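# Line up three upright cups on the tray

## Task

Set all three cups upright on the tray, lined up in a row, ordered blue closest to the flowers, then green, then cream at the far end; finish with neither hand in contact with any cup.

## Robot and tools

Robot: two arms on a table, left_arm on the +y side with its base at about (-0.001, +0.245, 0) m and right_arm at about (+0.022, -0.350, 0) m, both facing +x with a slight yaw. Each arm ends in a 16-motor four-finger hand (index, middle, ring, thumb). right_arm holds a right hand and left_arm a left hand, its mirror image. Arm names are not image sides. A camera stand sits behind the arms.

Scene frame: origin at table-top height midway between the nominal bases; +x out over the table, +z up, +y toward left_arm. Reported end_effector_position (m), end_effector_quat_wxyz and Hand target are in this frame and can be off by a few cm, more at long reach.

Hand point axes (right hand; the left hand is mirrored in x): +z runs along straight fingers toward the tips, +y points out of the palm face (face at y = -0.062), +x runs across the palm away from the thumb (on the left hand +x points toward the thumb). Knuckles sit at z = -0.017; straight fingertips reach about 0.139 m beyond. A rigid mast near the wrist on the palm side (x +0.05 to +0.10, z -0.16 to -0.11, up to y = +0.06; x flips sign on the left hand) can strike objects. Fingertips carry 3 cm rubber caps.

execute_actions(actions, cameras): actions is a list of actions run in order; each action lasts 0.5 s and is a table of up to 15 rows, one row per 1/30 s step; if fewer rows are given, the last row repeats. Every row is one flat list of 48 numbers in [-1, 1] covering both arms, even when only one moves:
1-6 left_arm dx, dy, dz, rx, ry, rz; 7-22 left hand motors; 23 left current_limit; 24 left speed; 25-30 right_arm dx, dy, dz, rx, ry, rz; 31-46 right hand motors; 47 right current_limit; 48 right speed.
Pose numbers are offsets, not poses: they shift the Hand target relative to where it stood when the action began, expressed in that target's own axes. Each row within an action is measured from that same start, so rows do not accumulate; but the next action starts from the new target, so sending the same offset again moves further. Scale: 1.0 equals 0.6 m of translation or 180 degrees; rx, ry, rz form one rotation vector. All zeros re-asks for the current target.

Hand motor numbers are absolute goal angles, mapped linearly between each hinge's stops, so 0 is a real position, not 'keep'. To leave a hand unchanged, copy back its hand_goal, hand_current_limit and hand_speed. Order: index_mcp, index_abd, index_pip, index_dip, middle_mcp, middle_abd, middle_pip, middle_dip, ring_mcp, ring_abd, ring_pip, ring_dip, thumb_cmc, thumb_axl, thumb_mcp, thumb_ipl. Degrees at +1 / -1 and the straight value: finger _mcp (-18/+128; 0.75), _abd (-60/+60; 0.00, sideways away from thumb toward -1), _pip (-29/+108; 0.58), _dip (-21/+117; 0.70); lower numbers curl the finger toward the palm. thumb_cmc (-20/+120; 0.71) swings the thumb in front of the palm toward -1; thumb_axl (-27/+140; 0.68) rolls it; thumb_mcp (-69/+109; 0.23) and thumb_ipl (-77/+108; 0.17) bend it. current_limit maps -1..+1 to 0..550 mA (floor 11 mA); it also limits hinge speed, and far below 0 a finger may not lift. speed sets goal travel at (speed+1)/2 of 8.5 rad/s. Initial values: current_limit +0.4, speed -0.6; settings persist until rewritten.

cameras: list of names (cam_head_left, cam_head_right, cam_high, cam_low, cam_left_wrist, cam_right_wrist, all 896x504), ["all"], or []. Omitted/null gives all images only when actions is empty. An unknown name voids the call.

zoom_image(camera, region): enlarges [x0, y0, x1, y1] pixels (origin top-left, at most 504x504) of a camera from the most recent image set only.
read_manual(section): licence texts; no motion.
finished_scene(scene): irreversible end of the current scene (number 1-3); the goal must hold with the robot off the cups. Calls after it in the same reply act in the next scene.

Results: per arm, hand point position and quaternion, Hand target (last commanded pose after clipping; next offsets count from it), joint positions, velocities (may read 'within noise' or be omitted), torques (include the arm's own weight; joints 3 and 4 wrap at ±28 N m). Per hand, one entry per motor in the order above: hand_goal, hand_measured (same scale; resending these loosens a grip), hand_current_ma (positive pushes toward -1), hand_state (moving, goal, blocked, overload), plus hand_current_limit and hand_speed.

Motion behaviour: each step the commanded orientation is limited to 40 degrees from the measured one; damped IK favours position. The hand often stops short of the target and sags under load, so re-command or add the missing distance; a settling gap of a few cm is not evidence of contact. Near the first joint's axis, small hand moves can swing the whole arm. To stop pushing on something, set the target back past the hand point.

Gripping: a finger presses only while its goal lies beyond the object surface, harder the further beyond, up to the current cap; gear friction can hold a grip after lowering. A motor at 495 mA or more for 5 s shuts off for 10 s and releases. If an arm is stopped, hand commands sent meanwhile are discarded.

Hazards: avoid dropping or flinging cups, releasing moving objects, hard hits on the table or fixed items, letting anything leave the table, and any contact between the two arms or one hand squeezing the other's fingers (can end the scene). Motors heat when holding loads, reaching far, or pushing against unreachable poses: MOTOR HOT appears at 85 °C; at 100 °C the arm goes limp for 30-60 s or more. Objects may be nudged by outside disturbances. Thinking time lets the scene run with the last command held, and results return once the robot is still (up to 3 s later).

Each tool is called as name(argument=value, ...) on one line, values as JSON.

## Session

execute_actions(actions=[])

Scene clock: 0.00 s.
left_arm: end_effector_position=(+0.0332, -0.1035, +0.3385) hand_goal=(+0.754, +0.000, +0.576, +0.696, +0.754, +0.000, +0.576, +0.696, +0.754, +0.000, +0.576, +0.696, +0.714, +0.678, +0.226, +0.168) hand_measured=(+0.754, +0.000, +0.576, +0.696, +0.754, +0.000, +0.576, +0.696, +0.754, +0.000, +0.576, +0.696, +0.714, +0.678, +0.226, +0.168) hand_current_ma=(+0, +0, +0, +0, +0, +0, +0, +0, +0, +0, +0, +0, +0, +0, +0, +0) hand_state=(goal, goal, goal, goal, goal, goal, goal, goal, goal, goal, goal, goal, goal, goal, goal, goal) hand_current_limit=0.40 hand_speed=-0.60 end_effector_quat_wxyz=(+0.635, +0.455, +0.512, -0.357) | right_arm: end_effector_position=(+0.4815, -0.1366, +0.3671) hand_goal=(+0.754, +0.000, +0.576, +0.696, +0.754, +0.000, +0.576, +0.696, +0.754, +0.000, +0.576, +0.696, +0.714, +0.678, +0.226, +0.168) hand_measured=(+0.754, +0.000, +0.576, +0.696, +0.754, +0.000, +0.576, +0.696, +0.754, +0.000, +0.576, +0.696, +0.714, +0.678, +0.226, +0.168) hand_current_ma=(+0, +0, +0, +0, +0, +0, +0, +0, +0, +0, +0, +0, +0, +0, +0, +0) hand_state=(goal, goal, goal, goal, goal, goal, goal, goal, goal, goal, goal, goal, goal, goal, goal, goal) hand_current_limit=0.40 hand_speed=-0.60 end_effector_quat_wxyz=(+0.082, +0.030, +0.996, +0.014)
Joint positions: left_arm=[-2.043 0.78 0.462 0.404 -0.786 -1.296] | right_arm=[0.253 1.438 1.676 -1.644 0.026 -1.21]
Joint velocities: within noise
Joint torques (N m): no reading
Heat: left arm: hottest elbow 30 °C; right arm: hottest elbow 27 °C.
Hand target: left_arm +0.0321, -0.1058, +0.3532; +0.637, +0.443, +0.511, -0.368 | right_arm +0.4855, -0.1354, +0.3776; +0.093, +0.030, +0.995, +0.018

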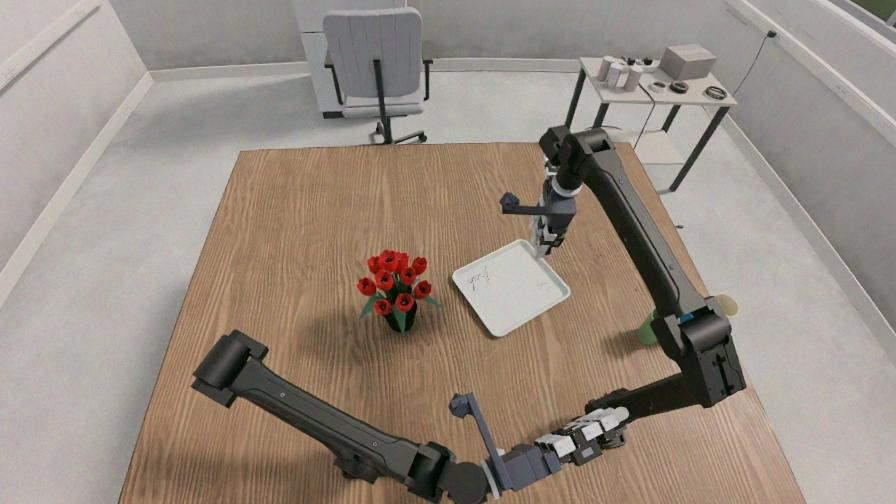

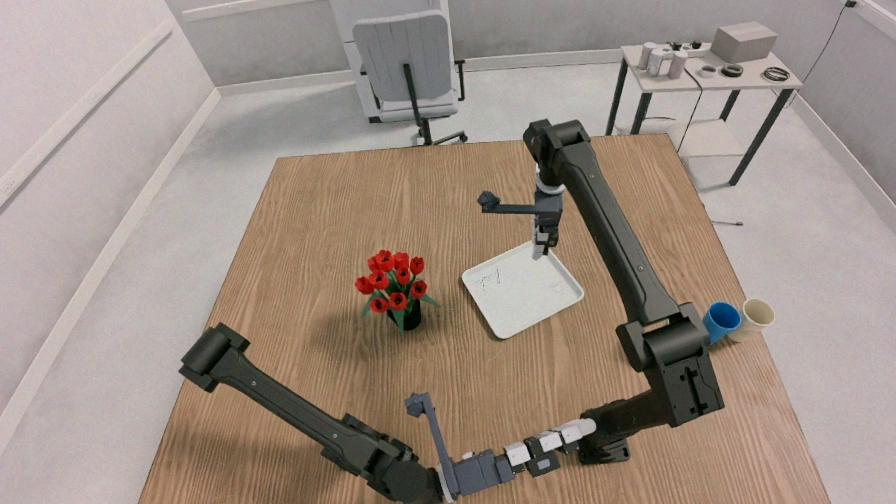

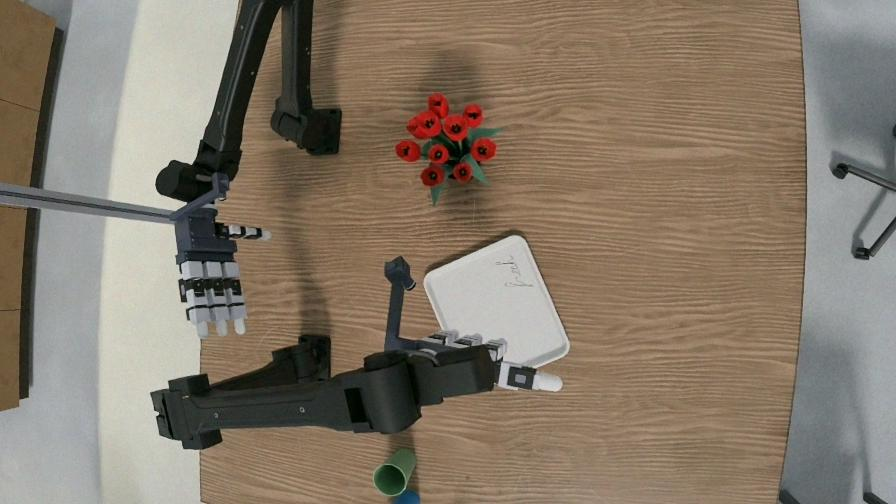

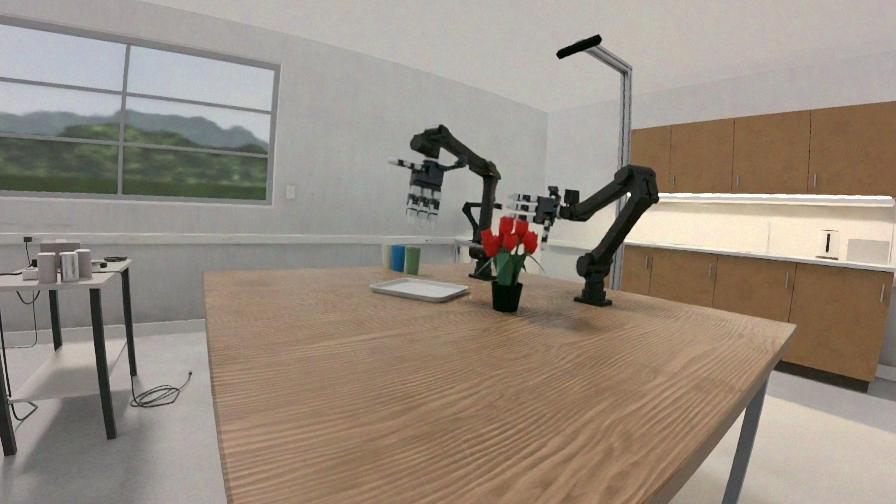

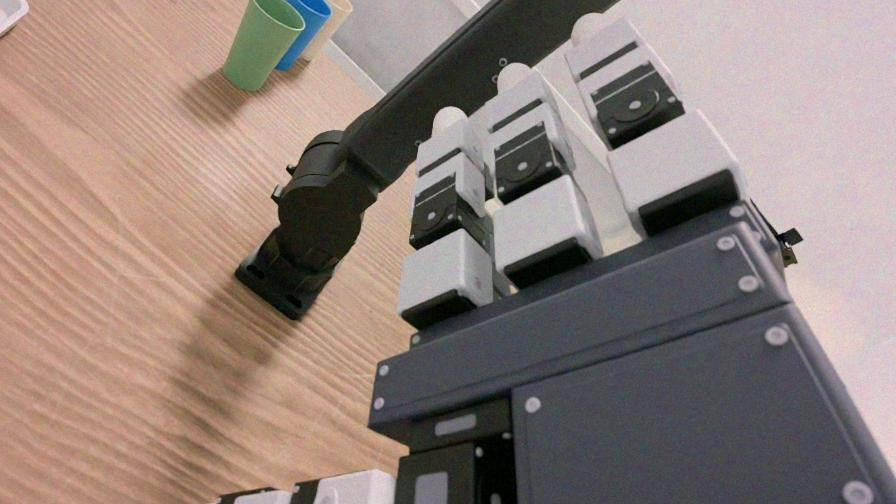

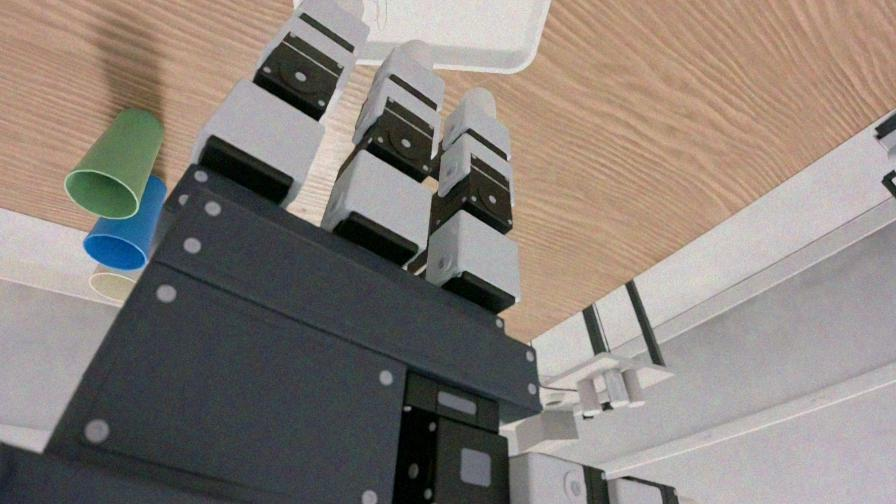

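execute_actions(actions=[[[-0.213,0.063,-0.044,0,0,0,0.7,0,0.6,0.7,0.7,0,0.6,0.7,0.7,0,0.6,0.7,0.7,0.7,0.2,0.2,0.4,-0.6,0,0,0,0,0,0.177,0.75,0,0.58,0.7,0.75,0,0.58,0.7,0.75,0,0.58,0.7,-0.57,0.68,0.23,0.17,0.4,-0.5]],[[-0.213,0.063,-0.044,0,0,0,0.7,0,0.6,0.7,0.7,0,0.6,0.7,0.7,0,0.6,0.7,0.7,0.7,0.2,0.2,0.4,-0.6,-0.043,-0.093,0.01,0,0,0.177,0.75,0,0.58,0.7,0.75,0,0.58,0.7,0.75,0,0.58,0.7,-0.57,0.68,0.23,0.17,0.4,-0.5]]], cameras=["cam_head_left","cam_high"])

Scene clock: 89.67 s.
left_arm: end_effector_position=(+0.0281, -0.0353, +0.5894) hand_goal=(+0.700, +0.000, +0.600, +0.700, +0.700, +0.000, +0.600, +0.700, +0.700, +0.000, +0.600, +0.700, +0.700, +0.700, +0.200, +0.200) hand_measured=(+0.704, +0.004, +0.598, +0.698, +0.704, +0.004, +0.598, +0.698, +0.702, +0.004, +0.598, +0.698, +0.704, +0.698, +0.202, +0.198) hand_current_ma=(+7, +5, -3, -4, +6, +4, -2, -3, +4, +5, -3, -3, +7, -4, +4, -4) hand_state=(goal, goal, goal, goal, goal, goal, goal, goal, goal, goal, goal, goal, goal, goal, goal, goal) hand_current_limit=0.40 hand_speed=-0.60 end_effector_quat_wxyz=(+0.642, +0.462, +0.505, -0.344) | right_arm: end_effector_position=(+0.4737, -0.1987, +0.3659) hand_goal=(+0.750, +0.000, +0.580, +0.700, +0.750, +0.000, +0.580, +0.700, +0.750, +0.000, +0.580, +0.700, -0.570, +0.680, +0.230, +0.170) hand_measured=(+0.750, +0.000, +0.578, +0.698, +0.750, +0.000, +0.578, +0.698, +0.750, +0.000, +0.578, +0.698, -0.568, +0.678, +0.224, +0.168) hand_current_ma=(+0, +0, -1, -1, +0, +0, -1, -1, +0, +0, -1, -1, +1, -1, -4, -1) hand_state=(goal, goal, goal, goal, goal, goal, goal, goal, goal, goal, goal, goal, goal, goal, goal, goal) hand_current_limit=0.40 hand_speed=-0.50 end_effector_quat_wxyz=(+0.064, +0.548, +0.832, +0.061)
Joint positions: left_arm=[-2.235 0.651 1.075 -0.311 -0.985 -1.228] | right_arm=[0.329 1.271 1.487 -1.613 0.035 -0.03]
Joint torques (N m): left_arm=[-1.38 -1.67 14.97 1.11 -0.14 -0.19] | right_arm=[1.55 -9.76 7.92 1.52 0.22 -0.02]
Heat: left arm: hottest elbow 37 °C; right arm: hottest elbow 33 °C.
Hand target: left_arm +0.0322, -0.0265, +0.6130; +0.638, +0.443, +0.511, -0.368 | right_arm +0.4757, -0.1957, +0.3677; +0.069, +0.551, +0.829, +0.065
Off the commanded pose: left_arm 0.026 m, 4 deg | right_arm 0.004 m, 1 deg.
Images, in order (width x height): cam_head_left 896x504, cam_high 896x504.

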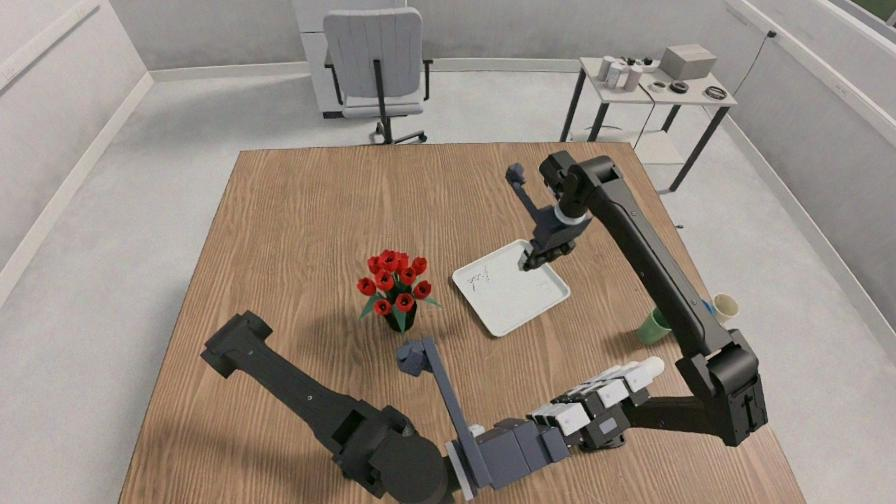

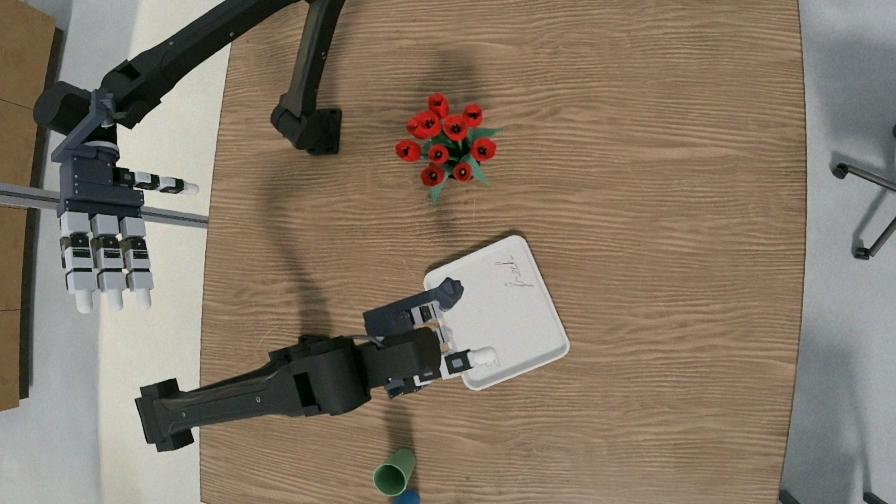

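zoom_image(camera="cam_high", region=[360, 220, 600, 504])

zoom_image(camera="cam_head_left", region=[600, 260, 780, 400])

Scaled by 1.775 from the camera's 896x504 image, which has a finer 1280x720 frame.

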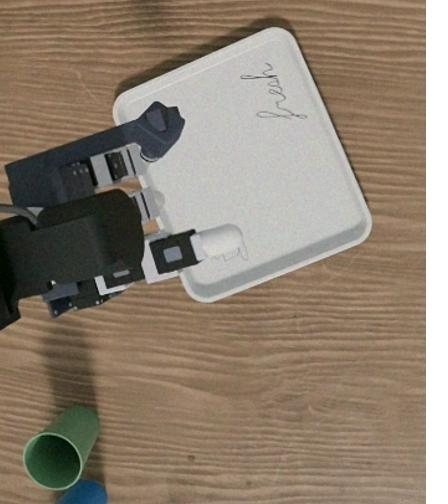

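Scaled by 2.800 from the camera's 896x504 image, which has a finer 1280x720 frame.

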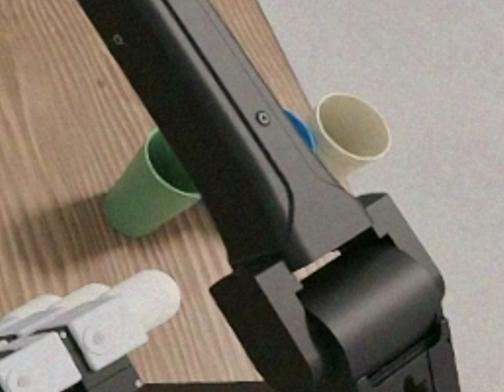

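execute_actions(actions=[[[0,0,0,0,0,0,0.7,0,0.6,0.7,0.7,0,0.6,0.7,0.7,0,0.6,0.7,0.7,0.7,0.2,0.2,0.4,-0.6,-0.142,-0.097,0.01,0,0,0.177,0.75,0,0.58,0.7,0.75,0,0.58,0.7,0.75,0,0.58,0.7,-0.57,0.68,0.23,0.17,0.4,-0.5]],[[0,0,0,0,0,0,0.7,0,0.6,0.7,0.7,0,0.6,0.7,0.7,0,0.6,0.7,0.7,0.7,0.2,0.2,0.4,-0.6,-0.172,-0.008,0.01,0,0,0.177,0.1,0,-0.08,0.4,0.1,0,-0.08,0.4,0.75,0,0.58,0.7,-0.57,0.68,0.39,0.17,0.4,-0.5]],[[0,0,0,0,0,0,0.7,0,0.6,0.7,0.7,0,0.6,0.7,0.7,0,0.6,0.7,0.7,0.7,0.2,0.2,0.4,-0.6,-0.15,0.084,0.01,0,0,0.177,0.1,0,-0.08,0.4,0.1,0,-0.08,0.4,0.75,0,0.58,0.7,-0.57,0.68,0.39,0.17,0.2,-0.5]]], cameras=["cam_head_right","cam_head_left"])

Scene clock: 121.03 s.
left_arm: end_effector_position=(+0.0280, -0.0356, +0.5872) hand_goal=(+0.700, +0.000, +0.600, +0.700, +0.700, +0.000, +0.600, +0.700, +0.700, +0.000, +0.600, +0.700, +0.700, +0.700, +0.200, +0.200) hand_measured=(+0.704, +0.004, +0.598, +0.698, +0.704, +0.004, +0.598, +0.698, +0.702, +0.004, +0.598, +0.698, +0.704, +0.698, +0.202, +0.198) hand_current_ma=(+7, +5, -3, -4, +6, +4, -2, -3, +4, +5, -3, -3, +7, -4, +4, -4) hand_state=(goal, goal, goal, goal, goal, goal, goal, goal, goal, goal, goal, goal, goal, goal, goal, goal) hand_current_limit=0.40 hand_speed=-0.60 end_effector_quat_wxyz=(+0.640, +0.464, +0.507, -0.343) | right_arm: end_effector_position=(+0.4052, -0.4980, +0.3098) hand_goal=(+0.100, +0.000, -0.080, +0.400, +0.100, +0.000, -0.080, +0.400, +0.750, +0.000, +0.580, +0.700, -0.570, +0.680, +0.390, +0.170) hand_measured=(+0.114, +0.000, -0.072, +0.404, +0.114, +0.000, -0.072, +0.404, +0.750, +0.000, +0.578, +0.698, -0.570, +0.678, +0.382, +0.168) hand_current_ma=(+10, +0, +4, +1, +11, +0, +4, +1, +0, +0, +0, -1, +0, -1, -7, -1) hand_state=(goal, goal, goal, goal, goal, goal, goal, goal, goal, goal, goal, goal, goal, goal, goal, goal) hand_current_limit=0.20 hand_speed=-0.50 end_effector_quat_wxyz=(-0.008, +0.986, +0.152, +0.072)
Joint positions: left_arm=[-2.235 0.651 1.075 -0.325 -0.985 -1.238] | right_arm=[-0.235 1.263 1.382 -1.559 -0.062 1.084]
Joint torques (N m): left_arm=[-0.5 -0.91 15.82 1.22 -0.08 -0.17] | right_arm=[1.03 -8.88 11.34 1.18 0.07 -0.07]
Heat: left arm: hottest elbow 43 °C; right arm: hottest elbow 34 °C.
Hand target: left_arm +0.0322, -0.0265, +0.6130; +0.638, +0.443, +0.511, -0.368 | right_arm +0.4185, -0.4981, +0.3291; -0.001, +0.984, +0.149, +0.095
Off the commanded pose: left_arm 0.028 m, 4 deg | right_arm 0.023 m, 3 deg.
Images, in order (width x height): cam_head_left 896x504, cam_head_right 896x504.

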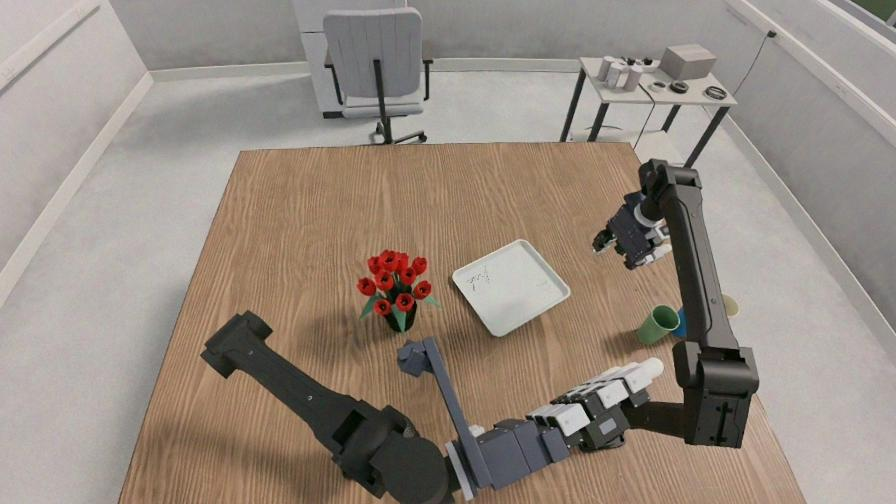

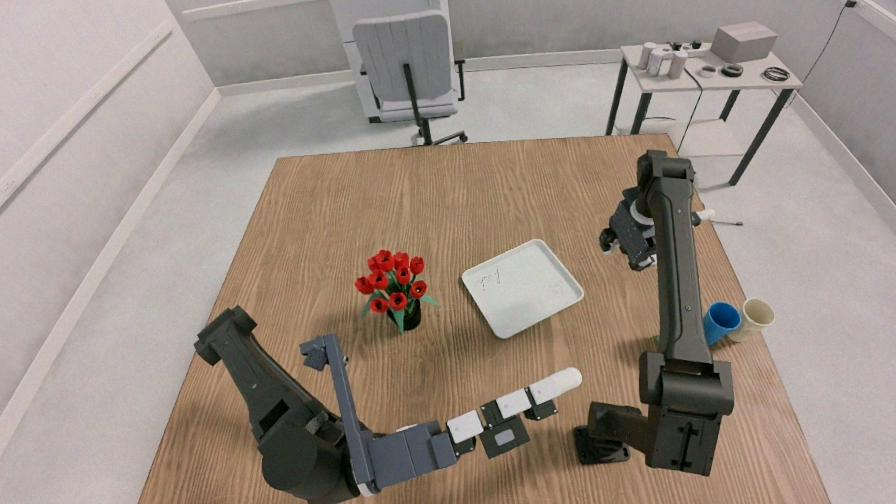

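zoom_image(camera="cam_head_left", region=[620, 270, 760, 370])

zoom_image(camera="cam_head_right", region=[640, 270, 780, 370])

Scaled by 3.600 from the camera's 896x504 image, which has a finer 1280x720 frame.

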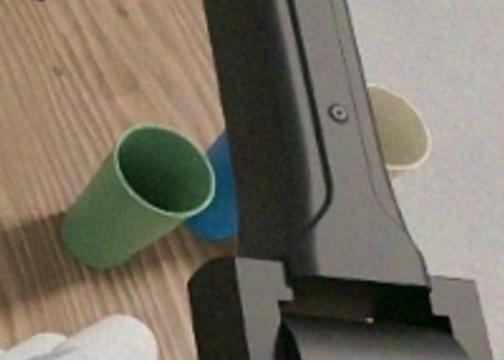

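Scaled by 3.600 from the camera's 896x504 image, which has a finer 1280x720 frame.

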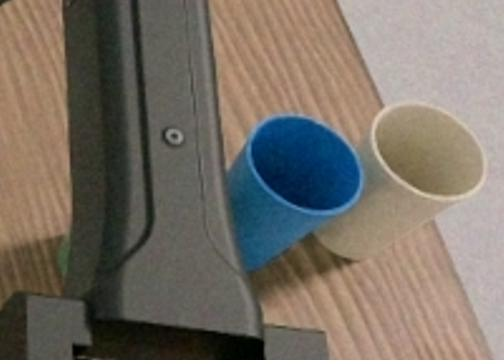

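execute_actions(actions=[[[0,0,0,0,0,0,0.7,0,0.6,0.7,0.7,0,0.6,0.7,0.7,0,0.6,0.7,0.7,0.7,0.2,0.2,0.4,-0.6,0,0,0,0,0.148,0,0.1,0,-0.08,0.4,0.1,0,-0.08,0.4,0.75,0,0.58,0.7,-0.57,0.68,0.39,0.17,0.2,-0.5]],[[0,0,0,0,0,0,0.7,0,0.6,0.7,0.7,0,0.6,0.7,0.7,0,0.6,0.7,0.7,0.7,0.2,0.2,0.4,-0.6,0,0,0,0,0.148,0,0.1,0,-0.08,0.4,0.1,0,-0.08,0.4,0.75,0,0.58,0.7,-0.57,0.68,0.39,0.17,0.2,-0.5]],[[0,0,0,0,0,0,0.7,0,0.6,0.7,0.7,0,0.6,0.7,0.7,0,0.6,0.7,0.7,0.7,0.2,0.2,0.4,-0.6,0,0,0,0,0.148,0,0.1,0,-0.08,0.4,0.1,0,-0.08,0.4,0.75,0,0.58,0.7,-0.57,0.68,0.39,0.17,0.2,-0.5]]], cameras=["cam_high"])

Scene clock: 156.57 s.
left_arm: end_effector_position=(+0.0280, -0.0356, +0.5872) hand_goal=(+0.700, +0.000, +0.600, +0.700, +0.700, +0.000, +0.600, +0.700, +0.700, +0.000, +0.600, +0.700, +0.700, +0.700, +0.200, +0.200) hand_measured=(+0.704, +0.004, +0.598, +0.698, +0.704, +0.004, +0.598, +0.698, +0.702, +0.004, +0.598, +0.698, +0.704, +0.698, +0.202, +0.198) hand_current_ma=(+7, +5, -3, -4, +6, +4, -2, -3, +4, +5, -3, -3, +7, -4, +4, -4) hand_state=(goal, goal, goal, goal, goal, goal, goal, goal, goal, goal, goal, goal, goal, goal, goal, goal) hand_current_limit=0.40 hand_speed=-0.60 end_effector_quat_wxyz=(+0.640, +0.464, +0.507, -0.343) | right_arm: end_effector_position=(+0.4147, -0.4986, +0.3326) hand_goal=(+0.100, +0.000, -0.080, +0.400, +0.100, +0.000, -0.080, +0.400, +0.750, +0.000, +0.580, +0.700, -0.570, +0.680, +0.390, +0.170) hand_measured=(+0.104, +0.002, -0.076, +0.402, +0.104, +0.002, -0.076, +0.404, +0.750, +0.002, +0.578, +0.698, -0.562, +0.678, +0.388, +0.168) hand_current_ma=(+1, +0, +1, +1, +1, +0, +1, +1, +0, +0, +0, -1, +5, -1, -1, -1) hand_state=(goal, goal, goal, goal, goal, goal, goal, goal, goal, goal, goal, goal, goal, goal, goal, goal) hand_current_limit=0.20 hand_speed=-0.50 end_effector_quat_wxyz=(-0.094, +0.700, +0.120, +0.698)
Joint positions: left_arm=[-2.235 0.651 1.075 -0.325 -0.985 -1.238] | right_arm=[-0.582 0.733 0.523 0.197 -0.836 1.525]
Joint torques (N m): left_arm=[-1.44 -1.96 15.57 1.28 -0.08 -0.19] | right_arm=[1.32 -2.02 8.77 3.4 0.15 -0.29]
Heat: left arm: hottest elbow 46 °C; right arm: hottest elbow 39 °C.
Hand target: left_arm +0.0322, -0.0265, +0.6130; +0.638, +0.443, +0.511, -0.368 | right_arm +0.4186, -0.4981, +0.3291; -0.097, +0.694, +0.113, +0.705
Off the commanded pose: left_arm 0.028 m, 4 deg | right_arm 0.005 m, 1 deg.
Images, in order (width x height): cam_high 896x504.

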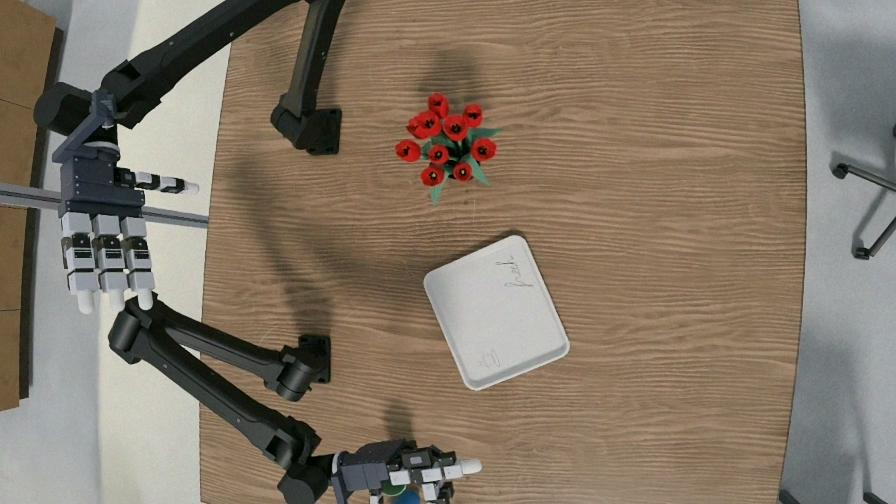

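execute_actions(actions=[[[-0.131,0.042,-0.036,0,0,0,0.7,0,0.6,0.7,0.7,0,0.6,0.7,0.7,0,0.6,0.7,0.7,0.7,0.2,0.2,0.4,-0.6,-0.028,0.116,-0.105,-0.176,0,0,0.1,0,-0.08,0.4,0.1,0,-0.08,0.4,0.75,0,0.58,0.7,-0.57,0.68,0.39,0.17,0.2,-0.5]],[[0,0,0,0,0,0,0.7,0,0.6,0.7,0.7,0,0.6,0.7,0.7,0,0.6,0.7,0.7,0.7,0.2,0.2,0.4,-0.6,-0.028,0.154,-0.028,-0.176,0,0,0.1,0,-0.08,0.4,0.1,0,-0.08,0.4,0.75,0,0.58,0.7,-0.57,0.68,0.39,0.17,0.2,-0.5]],[[0,0,0,0,0,0,0.7,0,0.6,0.7,0.7,0,0.6,0.7,0.7,0,0.6,0.7,0.7,0.7,0.2,0.2,0.4,-0.6,-0.028,0.146,0.057,-0.176,0,0,0.1,0,-0.08,0.4,0.1,0,-0.08,0.4,0.75,0,0.58,0.7,-0.57,0.68,0.39,0.17,0.2,-0.5]],[[0,0,0,0,0,0,0.7,0,0.6,0.7,0.7,0,0.6,0.7,0.7,0,0.6,0.7,0.7,0.7,0.2,0.2,0.4,-0.6,-0.028,0.094,0.125,-0.176,0,0,0.1,0,-0.08,0.4,0.1,0,-0.08,0.4,0.75,0,0.58,0.7,-0.57,0.68,0.39,0.17,0.2,-0.5]]], cameras=["all"])

Scene clock: 185.80 s.
left_arm: end_effector_position=(+0.0246, -0.0075, +0.6712) hand_goal=(+0.700, +0.000, +0.600, +0.700, +0.700, +0.000, +0.600, +0.700, +0.700, +0.000, +0.600, +0.700, +0.700, +0.700, +0.200, +0.200) hand_measured=(+0.704, +0.004, +0.598, +0.698, +0.702, +0.004, +0.598, +0.698, +0.702, +0.004, +0.598, +0.698, +0.704, +0.698, +0.202, +0.198) hand_current_ma=(+6, +5, -3, -4, +5, +4, -2, -3, +4, +5, -2, -3, +6, -4, +4, -4) hand_state=(goal, goal, goal, goal, goal, goal, goal, goal, goal, goal, goal, goal, goal, goal, goal, goal) hand_current_limit=0.40 hand_speed=-0.60 end_effector_quat_wxyz=(+0.639, +0.456, +0.510, -0.352) | right_arm: end_effector_position=(+0.2492, -0.8327, +0.2534) hand_goal=(+0.100, +0.000, -0.080, +0.400, +0.100, +0.000, -0.080, +0.400, +0.750, +0.000, +0.580, +0.700, -0.570, +0.680, +0.390, +0.170) hand_measured=(+0.100, +0.002, -0.078, +0.402, +0.100, +0.002, -0.078, +0.402, +0.752, +0.002, +0.580, +0.698, -0.562, +0.678, +0.390, +0.168) hand_current_ma=(+0, +0, +0, +1, +0, +0, +0, +1, +0, +0, +0, +0, +5, -1, +0, +0) hand_state=(goal, goal, goal, goal, goal, goal, goal, goal, goal, goal, goal, goal, goal, goal, goal, goal) hand_current_limit=0.20 hand_speed=-0.50 end_effector_quat_wxyz=(+0.578, +0.406, -0.579, +0.408)
Joint positions: left_arm=[-2.355 0.715 1.338 -0.481 -1.103 -1.218] | right_arm=[-0.811 1.657 1.027 0.629 1.155 1.576]
Joint torques (N m): left_arm=[-1.67 -1.03 14.08 0.99 -0.12 0.09] | right_arm=[1.49 -14.15 10.19 1.85 0.22 -0.46]
Heat: left arm: hottest elbow 47 °C; right arm: hottest elbow 38 °C.
Hand target: left_arm +0.0322, +0.0036, +0.6929; +0.638, +0.443, +0.511, -0.368 | right_arm +0.2613, -0.8401, +0.2659; +0.577, +0.397, -0.579, +0.417
Off the commanded pose: left_arm 0.026 m, 2 deg | right_arm 0.019 m, 1 deg.

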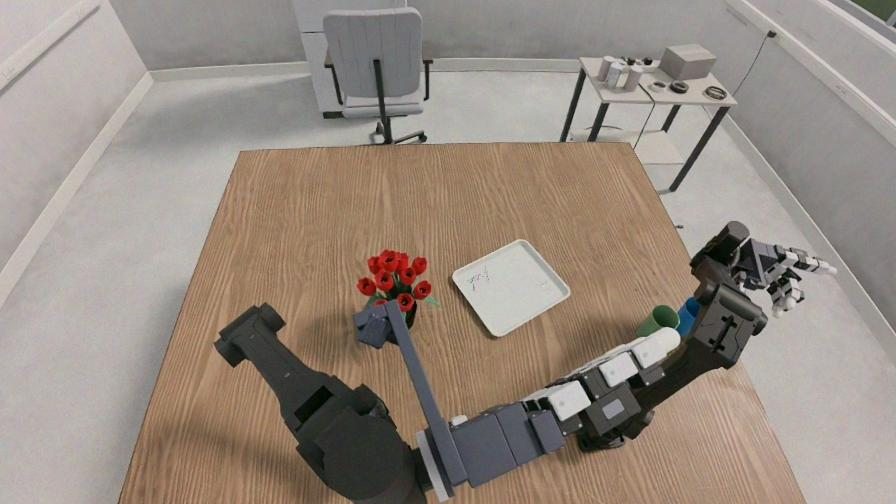

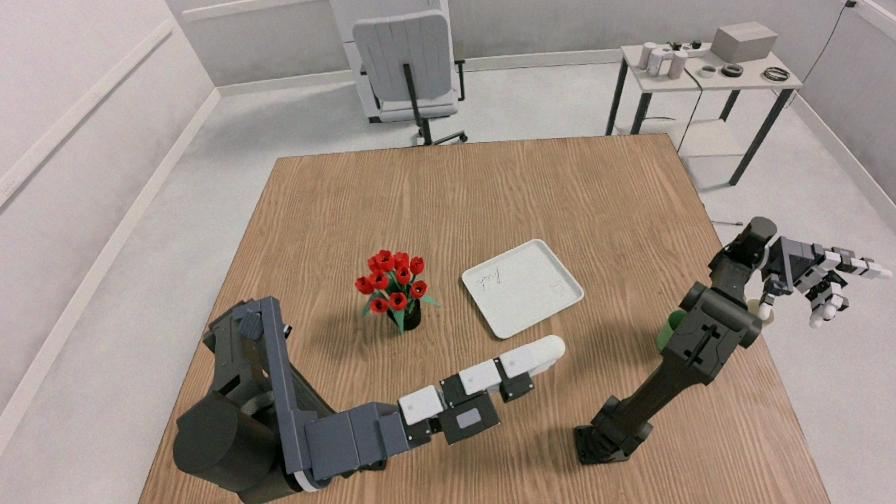

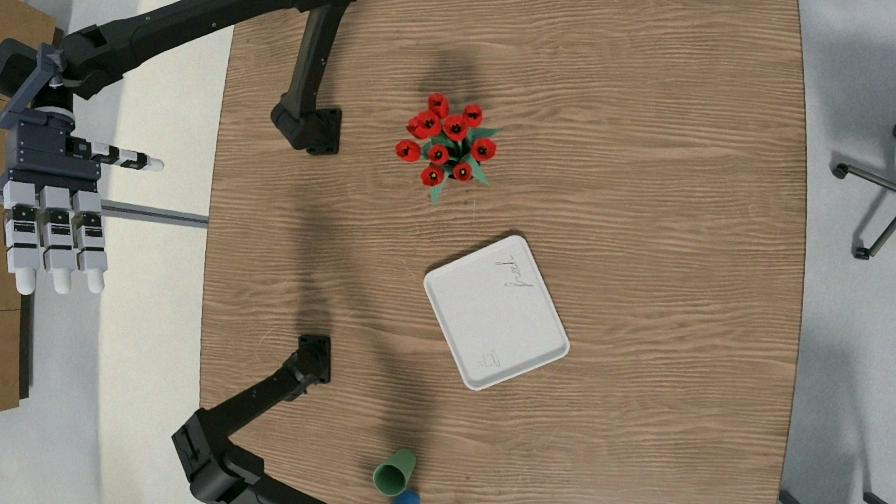

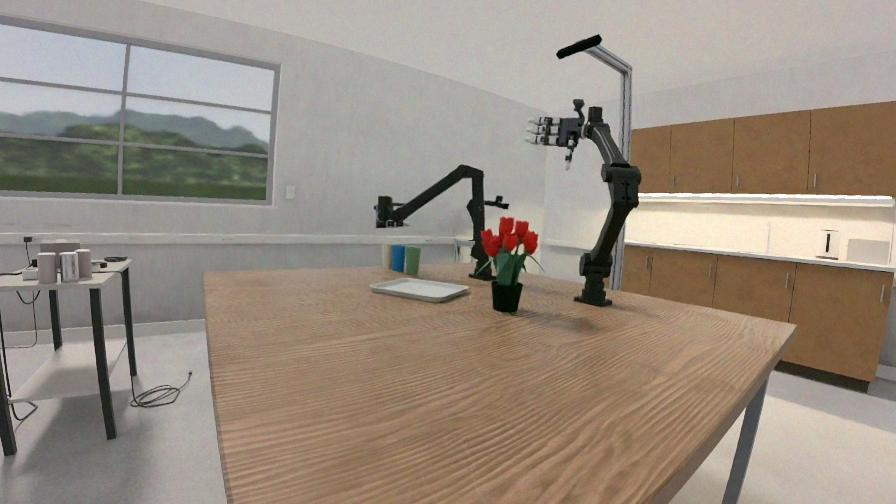

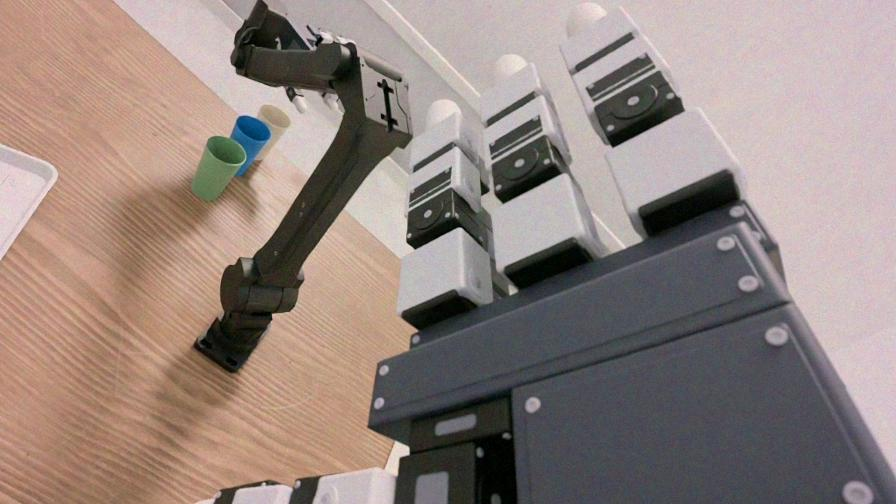

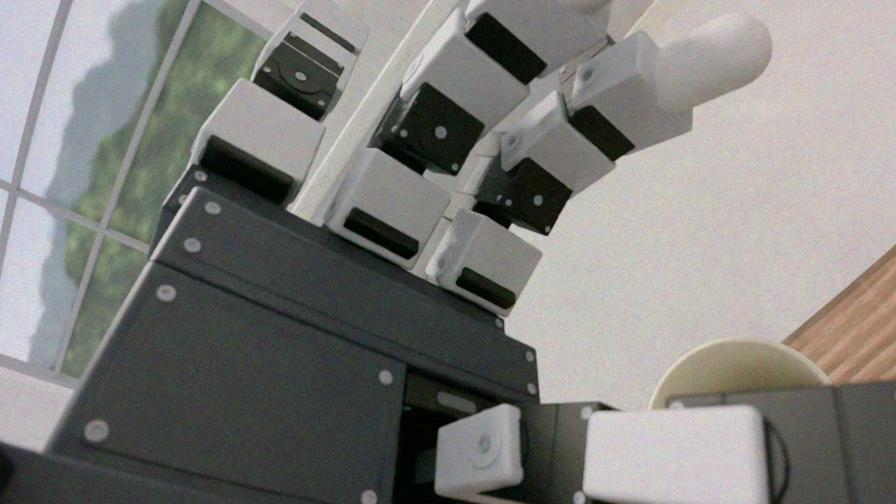

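execute_actions(actions=[[[0,0,0,0,0,0,0.7,0,0.6,0.7,0.7,0,0.6,0.7,0.7,0,0.6,0.7,0.7,0.7,0.2,0.2,0.4,-0.6,0.05,0.023,-0.063,0.194,0,0,0.75,0,0.58,0.7,-0.1,0,-0.3,0.4,-0.1,0,-0.3,0.4,-0.57,0.68,0.39,0.17,0.2,-0.4]],[[0,0,0,0,0,0,0.7,0,0.6,0.7,0.7,0,0.6,0.7,0.7,0,0.6,0.7,0.7,0.7,0.2,0.2,0.4,-0.6,0.042,-0.019,-0.069,0.194,0,0,0.75,0,0.58,0.7,-0.48,0,-0.88,0.4,-0.48,0,-0.88,0.4,-0.57,0.68,0.39,0.17,0.2,-0.4]],[[0,0,0,0,0,0,0.7,0,0.6,0.7,0.7,0,0.6,0.7,0.7,0,0.6,0.7,0.7,0.7,0.2,0.2,0.4,-0.6,0,0,0,0,-0.167,0,0.75,0,0.58,0.7,-0.48,0,-0.88,0.4,-0.48,0,-0.88,0.4,-0.57,0.68,0.39,0.17,0.2,-0.4]],[[0,0,0,0,0,0,0.7,0,0.6,0.7,0.7,0,0.6,0.7,0.7,0,0.6,0.7,0.7,0.7,0.2,0.2,0.4,-0.6,0,0,0,0,-0.167,0,0.75,0,0.58,0.7,-0.48,0,-0.88,0.4,-0.48,0,-0.88,0.4,-0.57,0.68,0.39,0.17,0.2,-0.4]],[[0,0,0,0,0,0,0.7,0,0.6,0.7,0.7,0,0.6,0.7,0.7,0,0.6,0.7,0.7,0.7,0.2,0.2,0.4,-0.6,0,0,0,0,-0.167,0,0.75,0,0.58,0.7,-0.48,0,-0.88,0.4,-0.48,0,-0.88,0.4,-0.57,0.68,0.39,0.17,0.2,-0.4]]], cameras=["cam_head_left","cam_head_right","cam_high","cam_left_wrist","cam_right_wrist"])

Scene clock: 349.87 s.
left_arm: end_effector_position=(+0.0246, -0.0075, +0.6712) hand_goal=(+0.700, +0.000, +0.600, +0.700, +0.700, +0.000, +0.600, +0.700, +0.700, +0.000, +0.600, +0.700, +0.700, +0.700, +0.200, +0.200) hand_measured=(+0.704, +0.004, +0.598, +0.698, +0.702, +0.004, +0.598, +0.698, +0.702, +0.004, +0.598, +0.698, +0.704, +0.698, +0.202, +0.198) hand_current_ma=(+6, +5, -3, -4, +5, +4, -2, -3, +4, +5, -2, -3, +6, -4, +4, -4) hand_state=(goal, goal, goal, goal, goal, goal, goal, goal, goal, goal, goal, goal, goal, goal, goal, goal) hand_current_limit=0.40 hand_speed=-0.60 end_effector_quat_wxyz=(+0.639, +0.456, +0.510, -0.352) | right_arm: end_effector_position=(+0.2541, -0.7499, +0.3031) hand_goal=(+0.750, +0.000, +0.580, +0.700, -0.480, +0.000, -0.880, +0.400, -0.480, +0.000, -0.880, +0.400, -0.570, +0.680, +0.390, +0.170) hand_measured=(+0.750, +0.004, +0.578, +0.698, -0.474, +0.002, -0.878, +0.402, -0.474, +0.002, -0.878, +0.402, -0.568, +0.678, +0.388, +0.168) hand_current_ma=(+0, +1, +0, -1, +2, +0, +1, +1, +2, +1, +0, +1, +1, -1, -1, +0) hand_state=(goal, goal, goal, goal, goal, goal, goal, goal, goal, goal, goal, goal, goal, goal, goal, goal) hand_current_limit=0.20 hand_speed=-0.40 end_effector_quat_wxyz=(+0.001, +0.942, -0.336, +0.000)
Joint positions: left_arm=[-2.355 0.715 1.338 -0.481 -1.103 -1.218] | right_arm=[-0.904 1.55 1.655 -1.675 0.002 1.402]
Joint torques (N m): left_arm=[-1.61 -0.62 13.96 1.09 -0.1 0.09] | right_arm=[0.62 -13.39 10.96 0.12 0.31 -0.05]
Heat: left arm: hottest elbow 43 °C; right arm: hottest elbow 39 °C.
Hand target: left_arm +0.0322, +0.0036, +0.6929; +0.638, +0.443, +0.511, -0.368 | right_arm +0.2602, -0.7557, +0.3193; +0.006, +0.940, -0.340, +0.011
Off the commanded pose: left_arm 0.026 m, 2 deg | right_arm 0.018 m, 2 deg.
joint sent to its limit (right arm) — joint 4 (wrist pitch), lower limit. The joint targets still meet the commanded pose.
Images, in order (width x height): cam_head_left 896x504, cam_head_right 896x504, cam_high 896x504, cam_left_wrist 896x504, cam_right_wrist 896x504.

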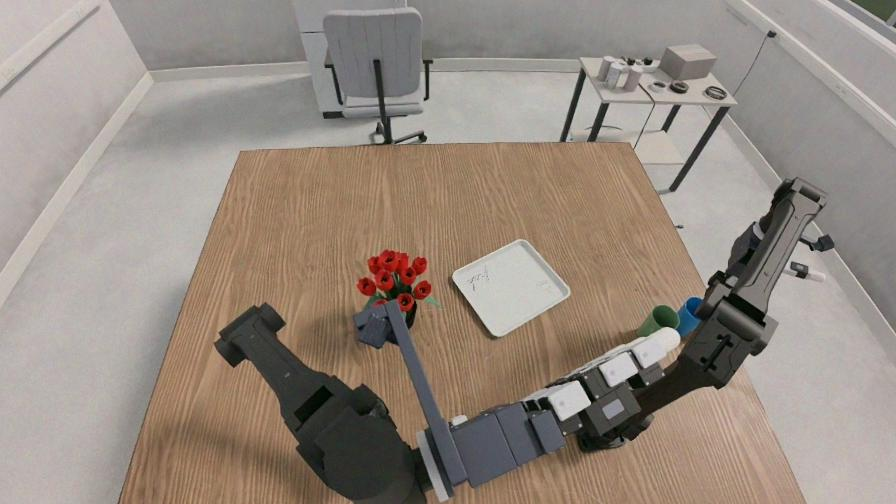

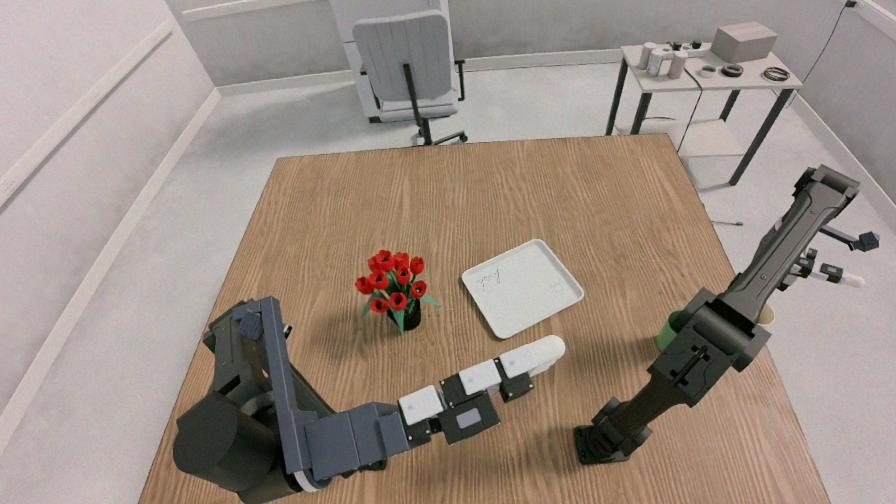

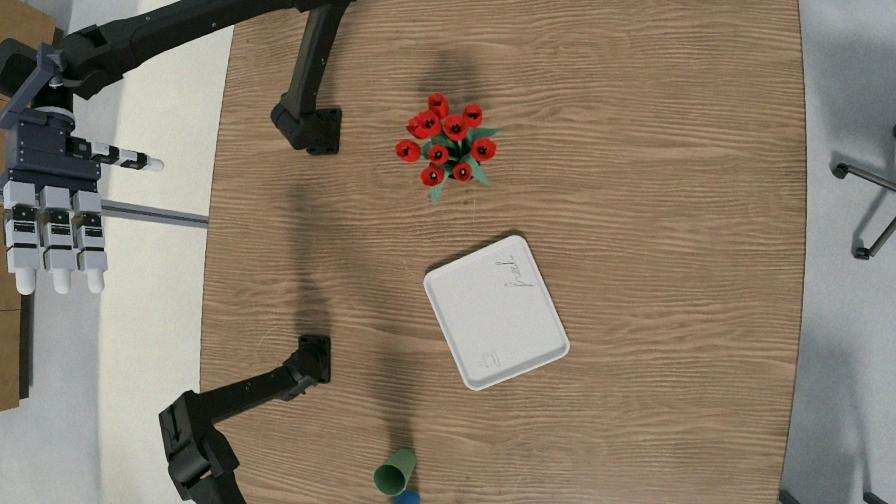

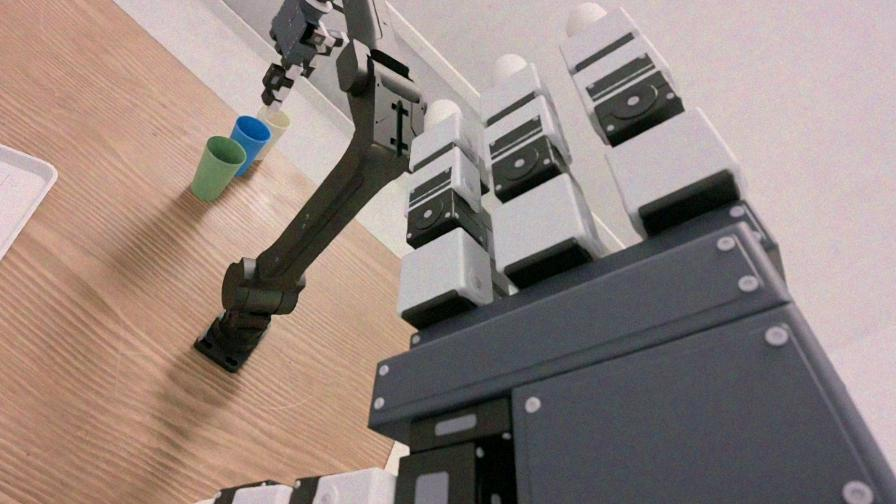

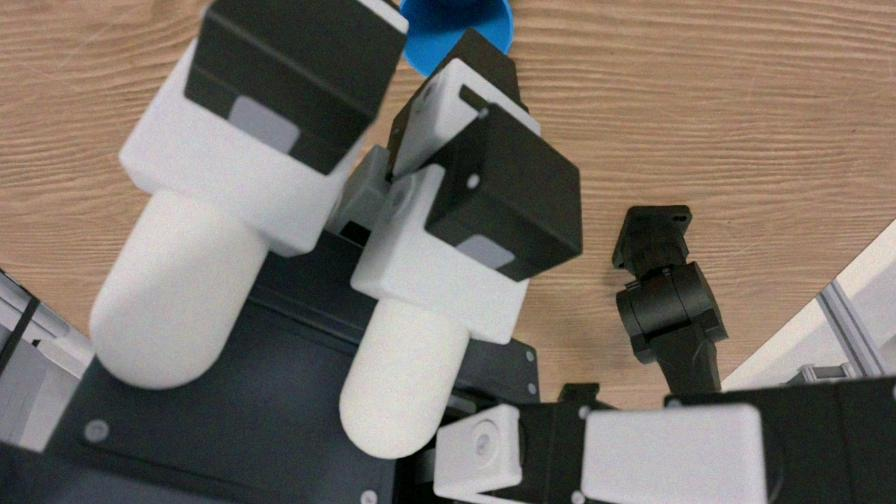

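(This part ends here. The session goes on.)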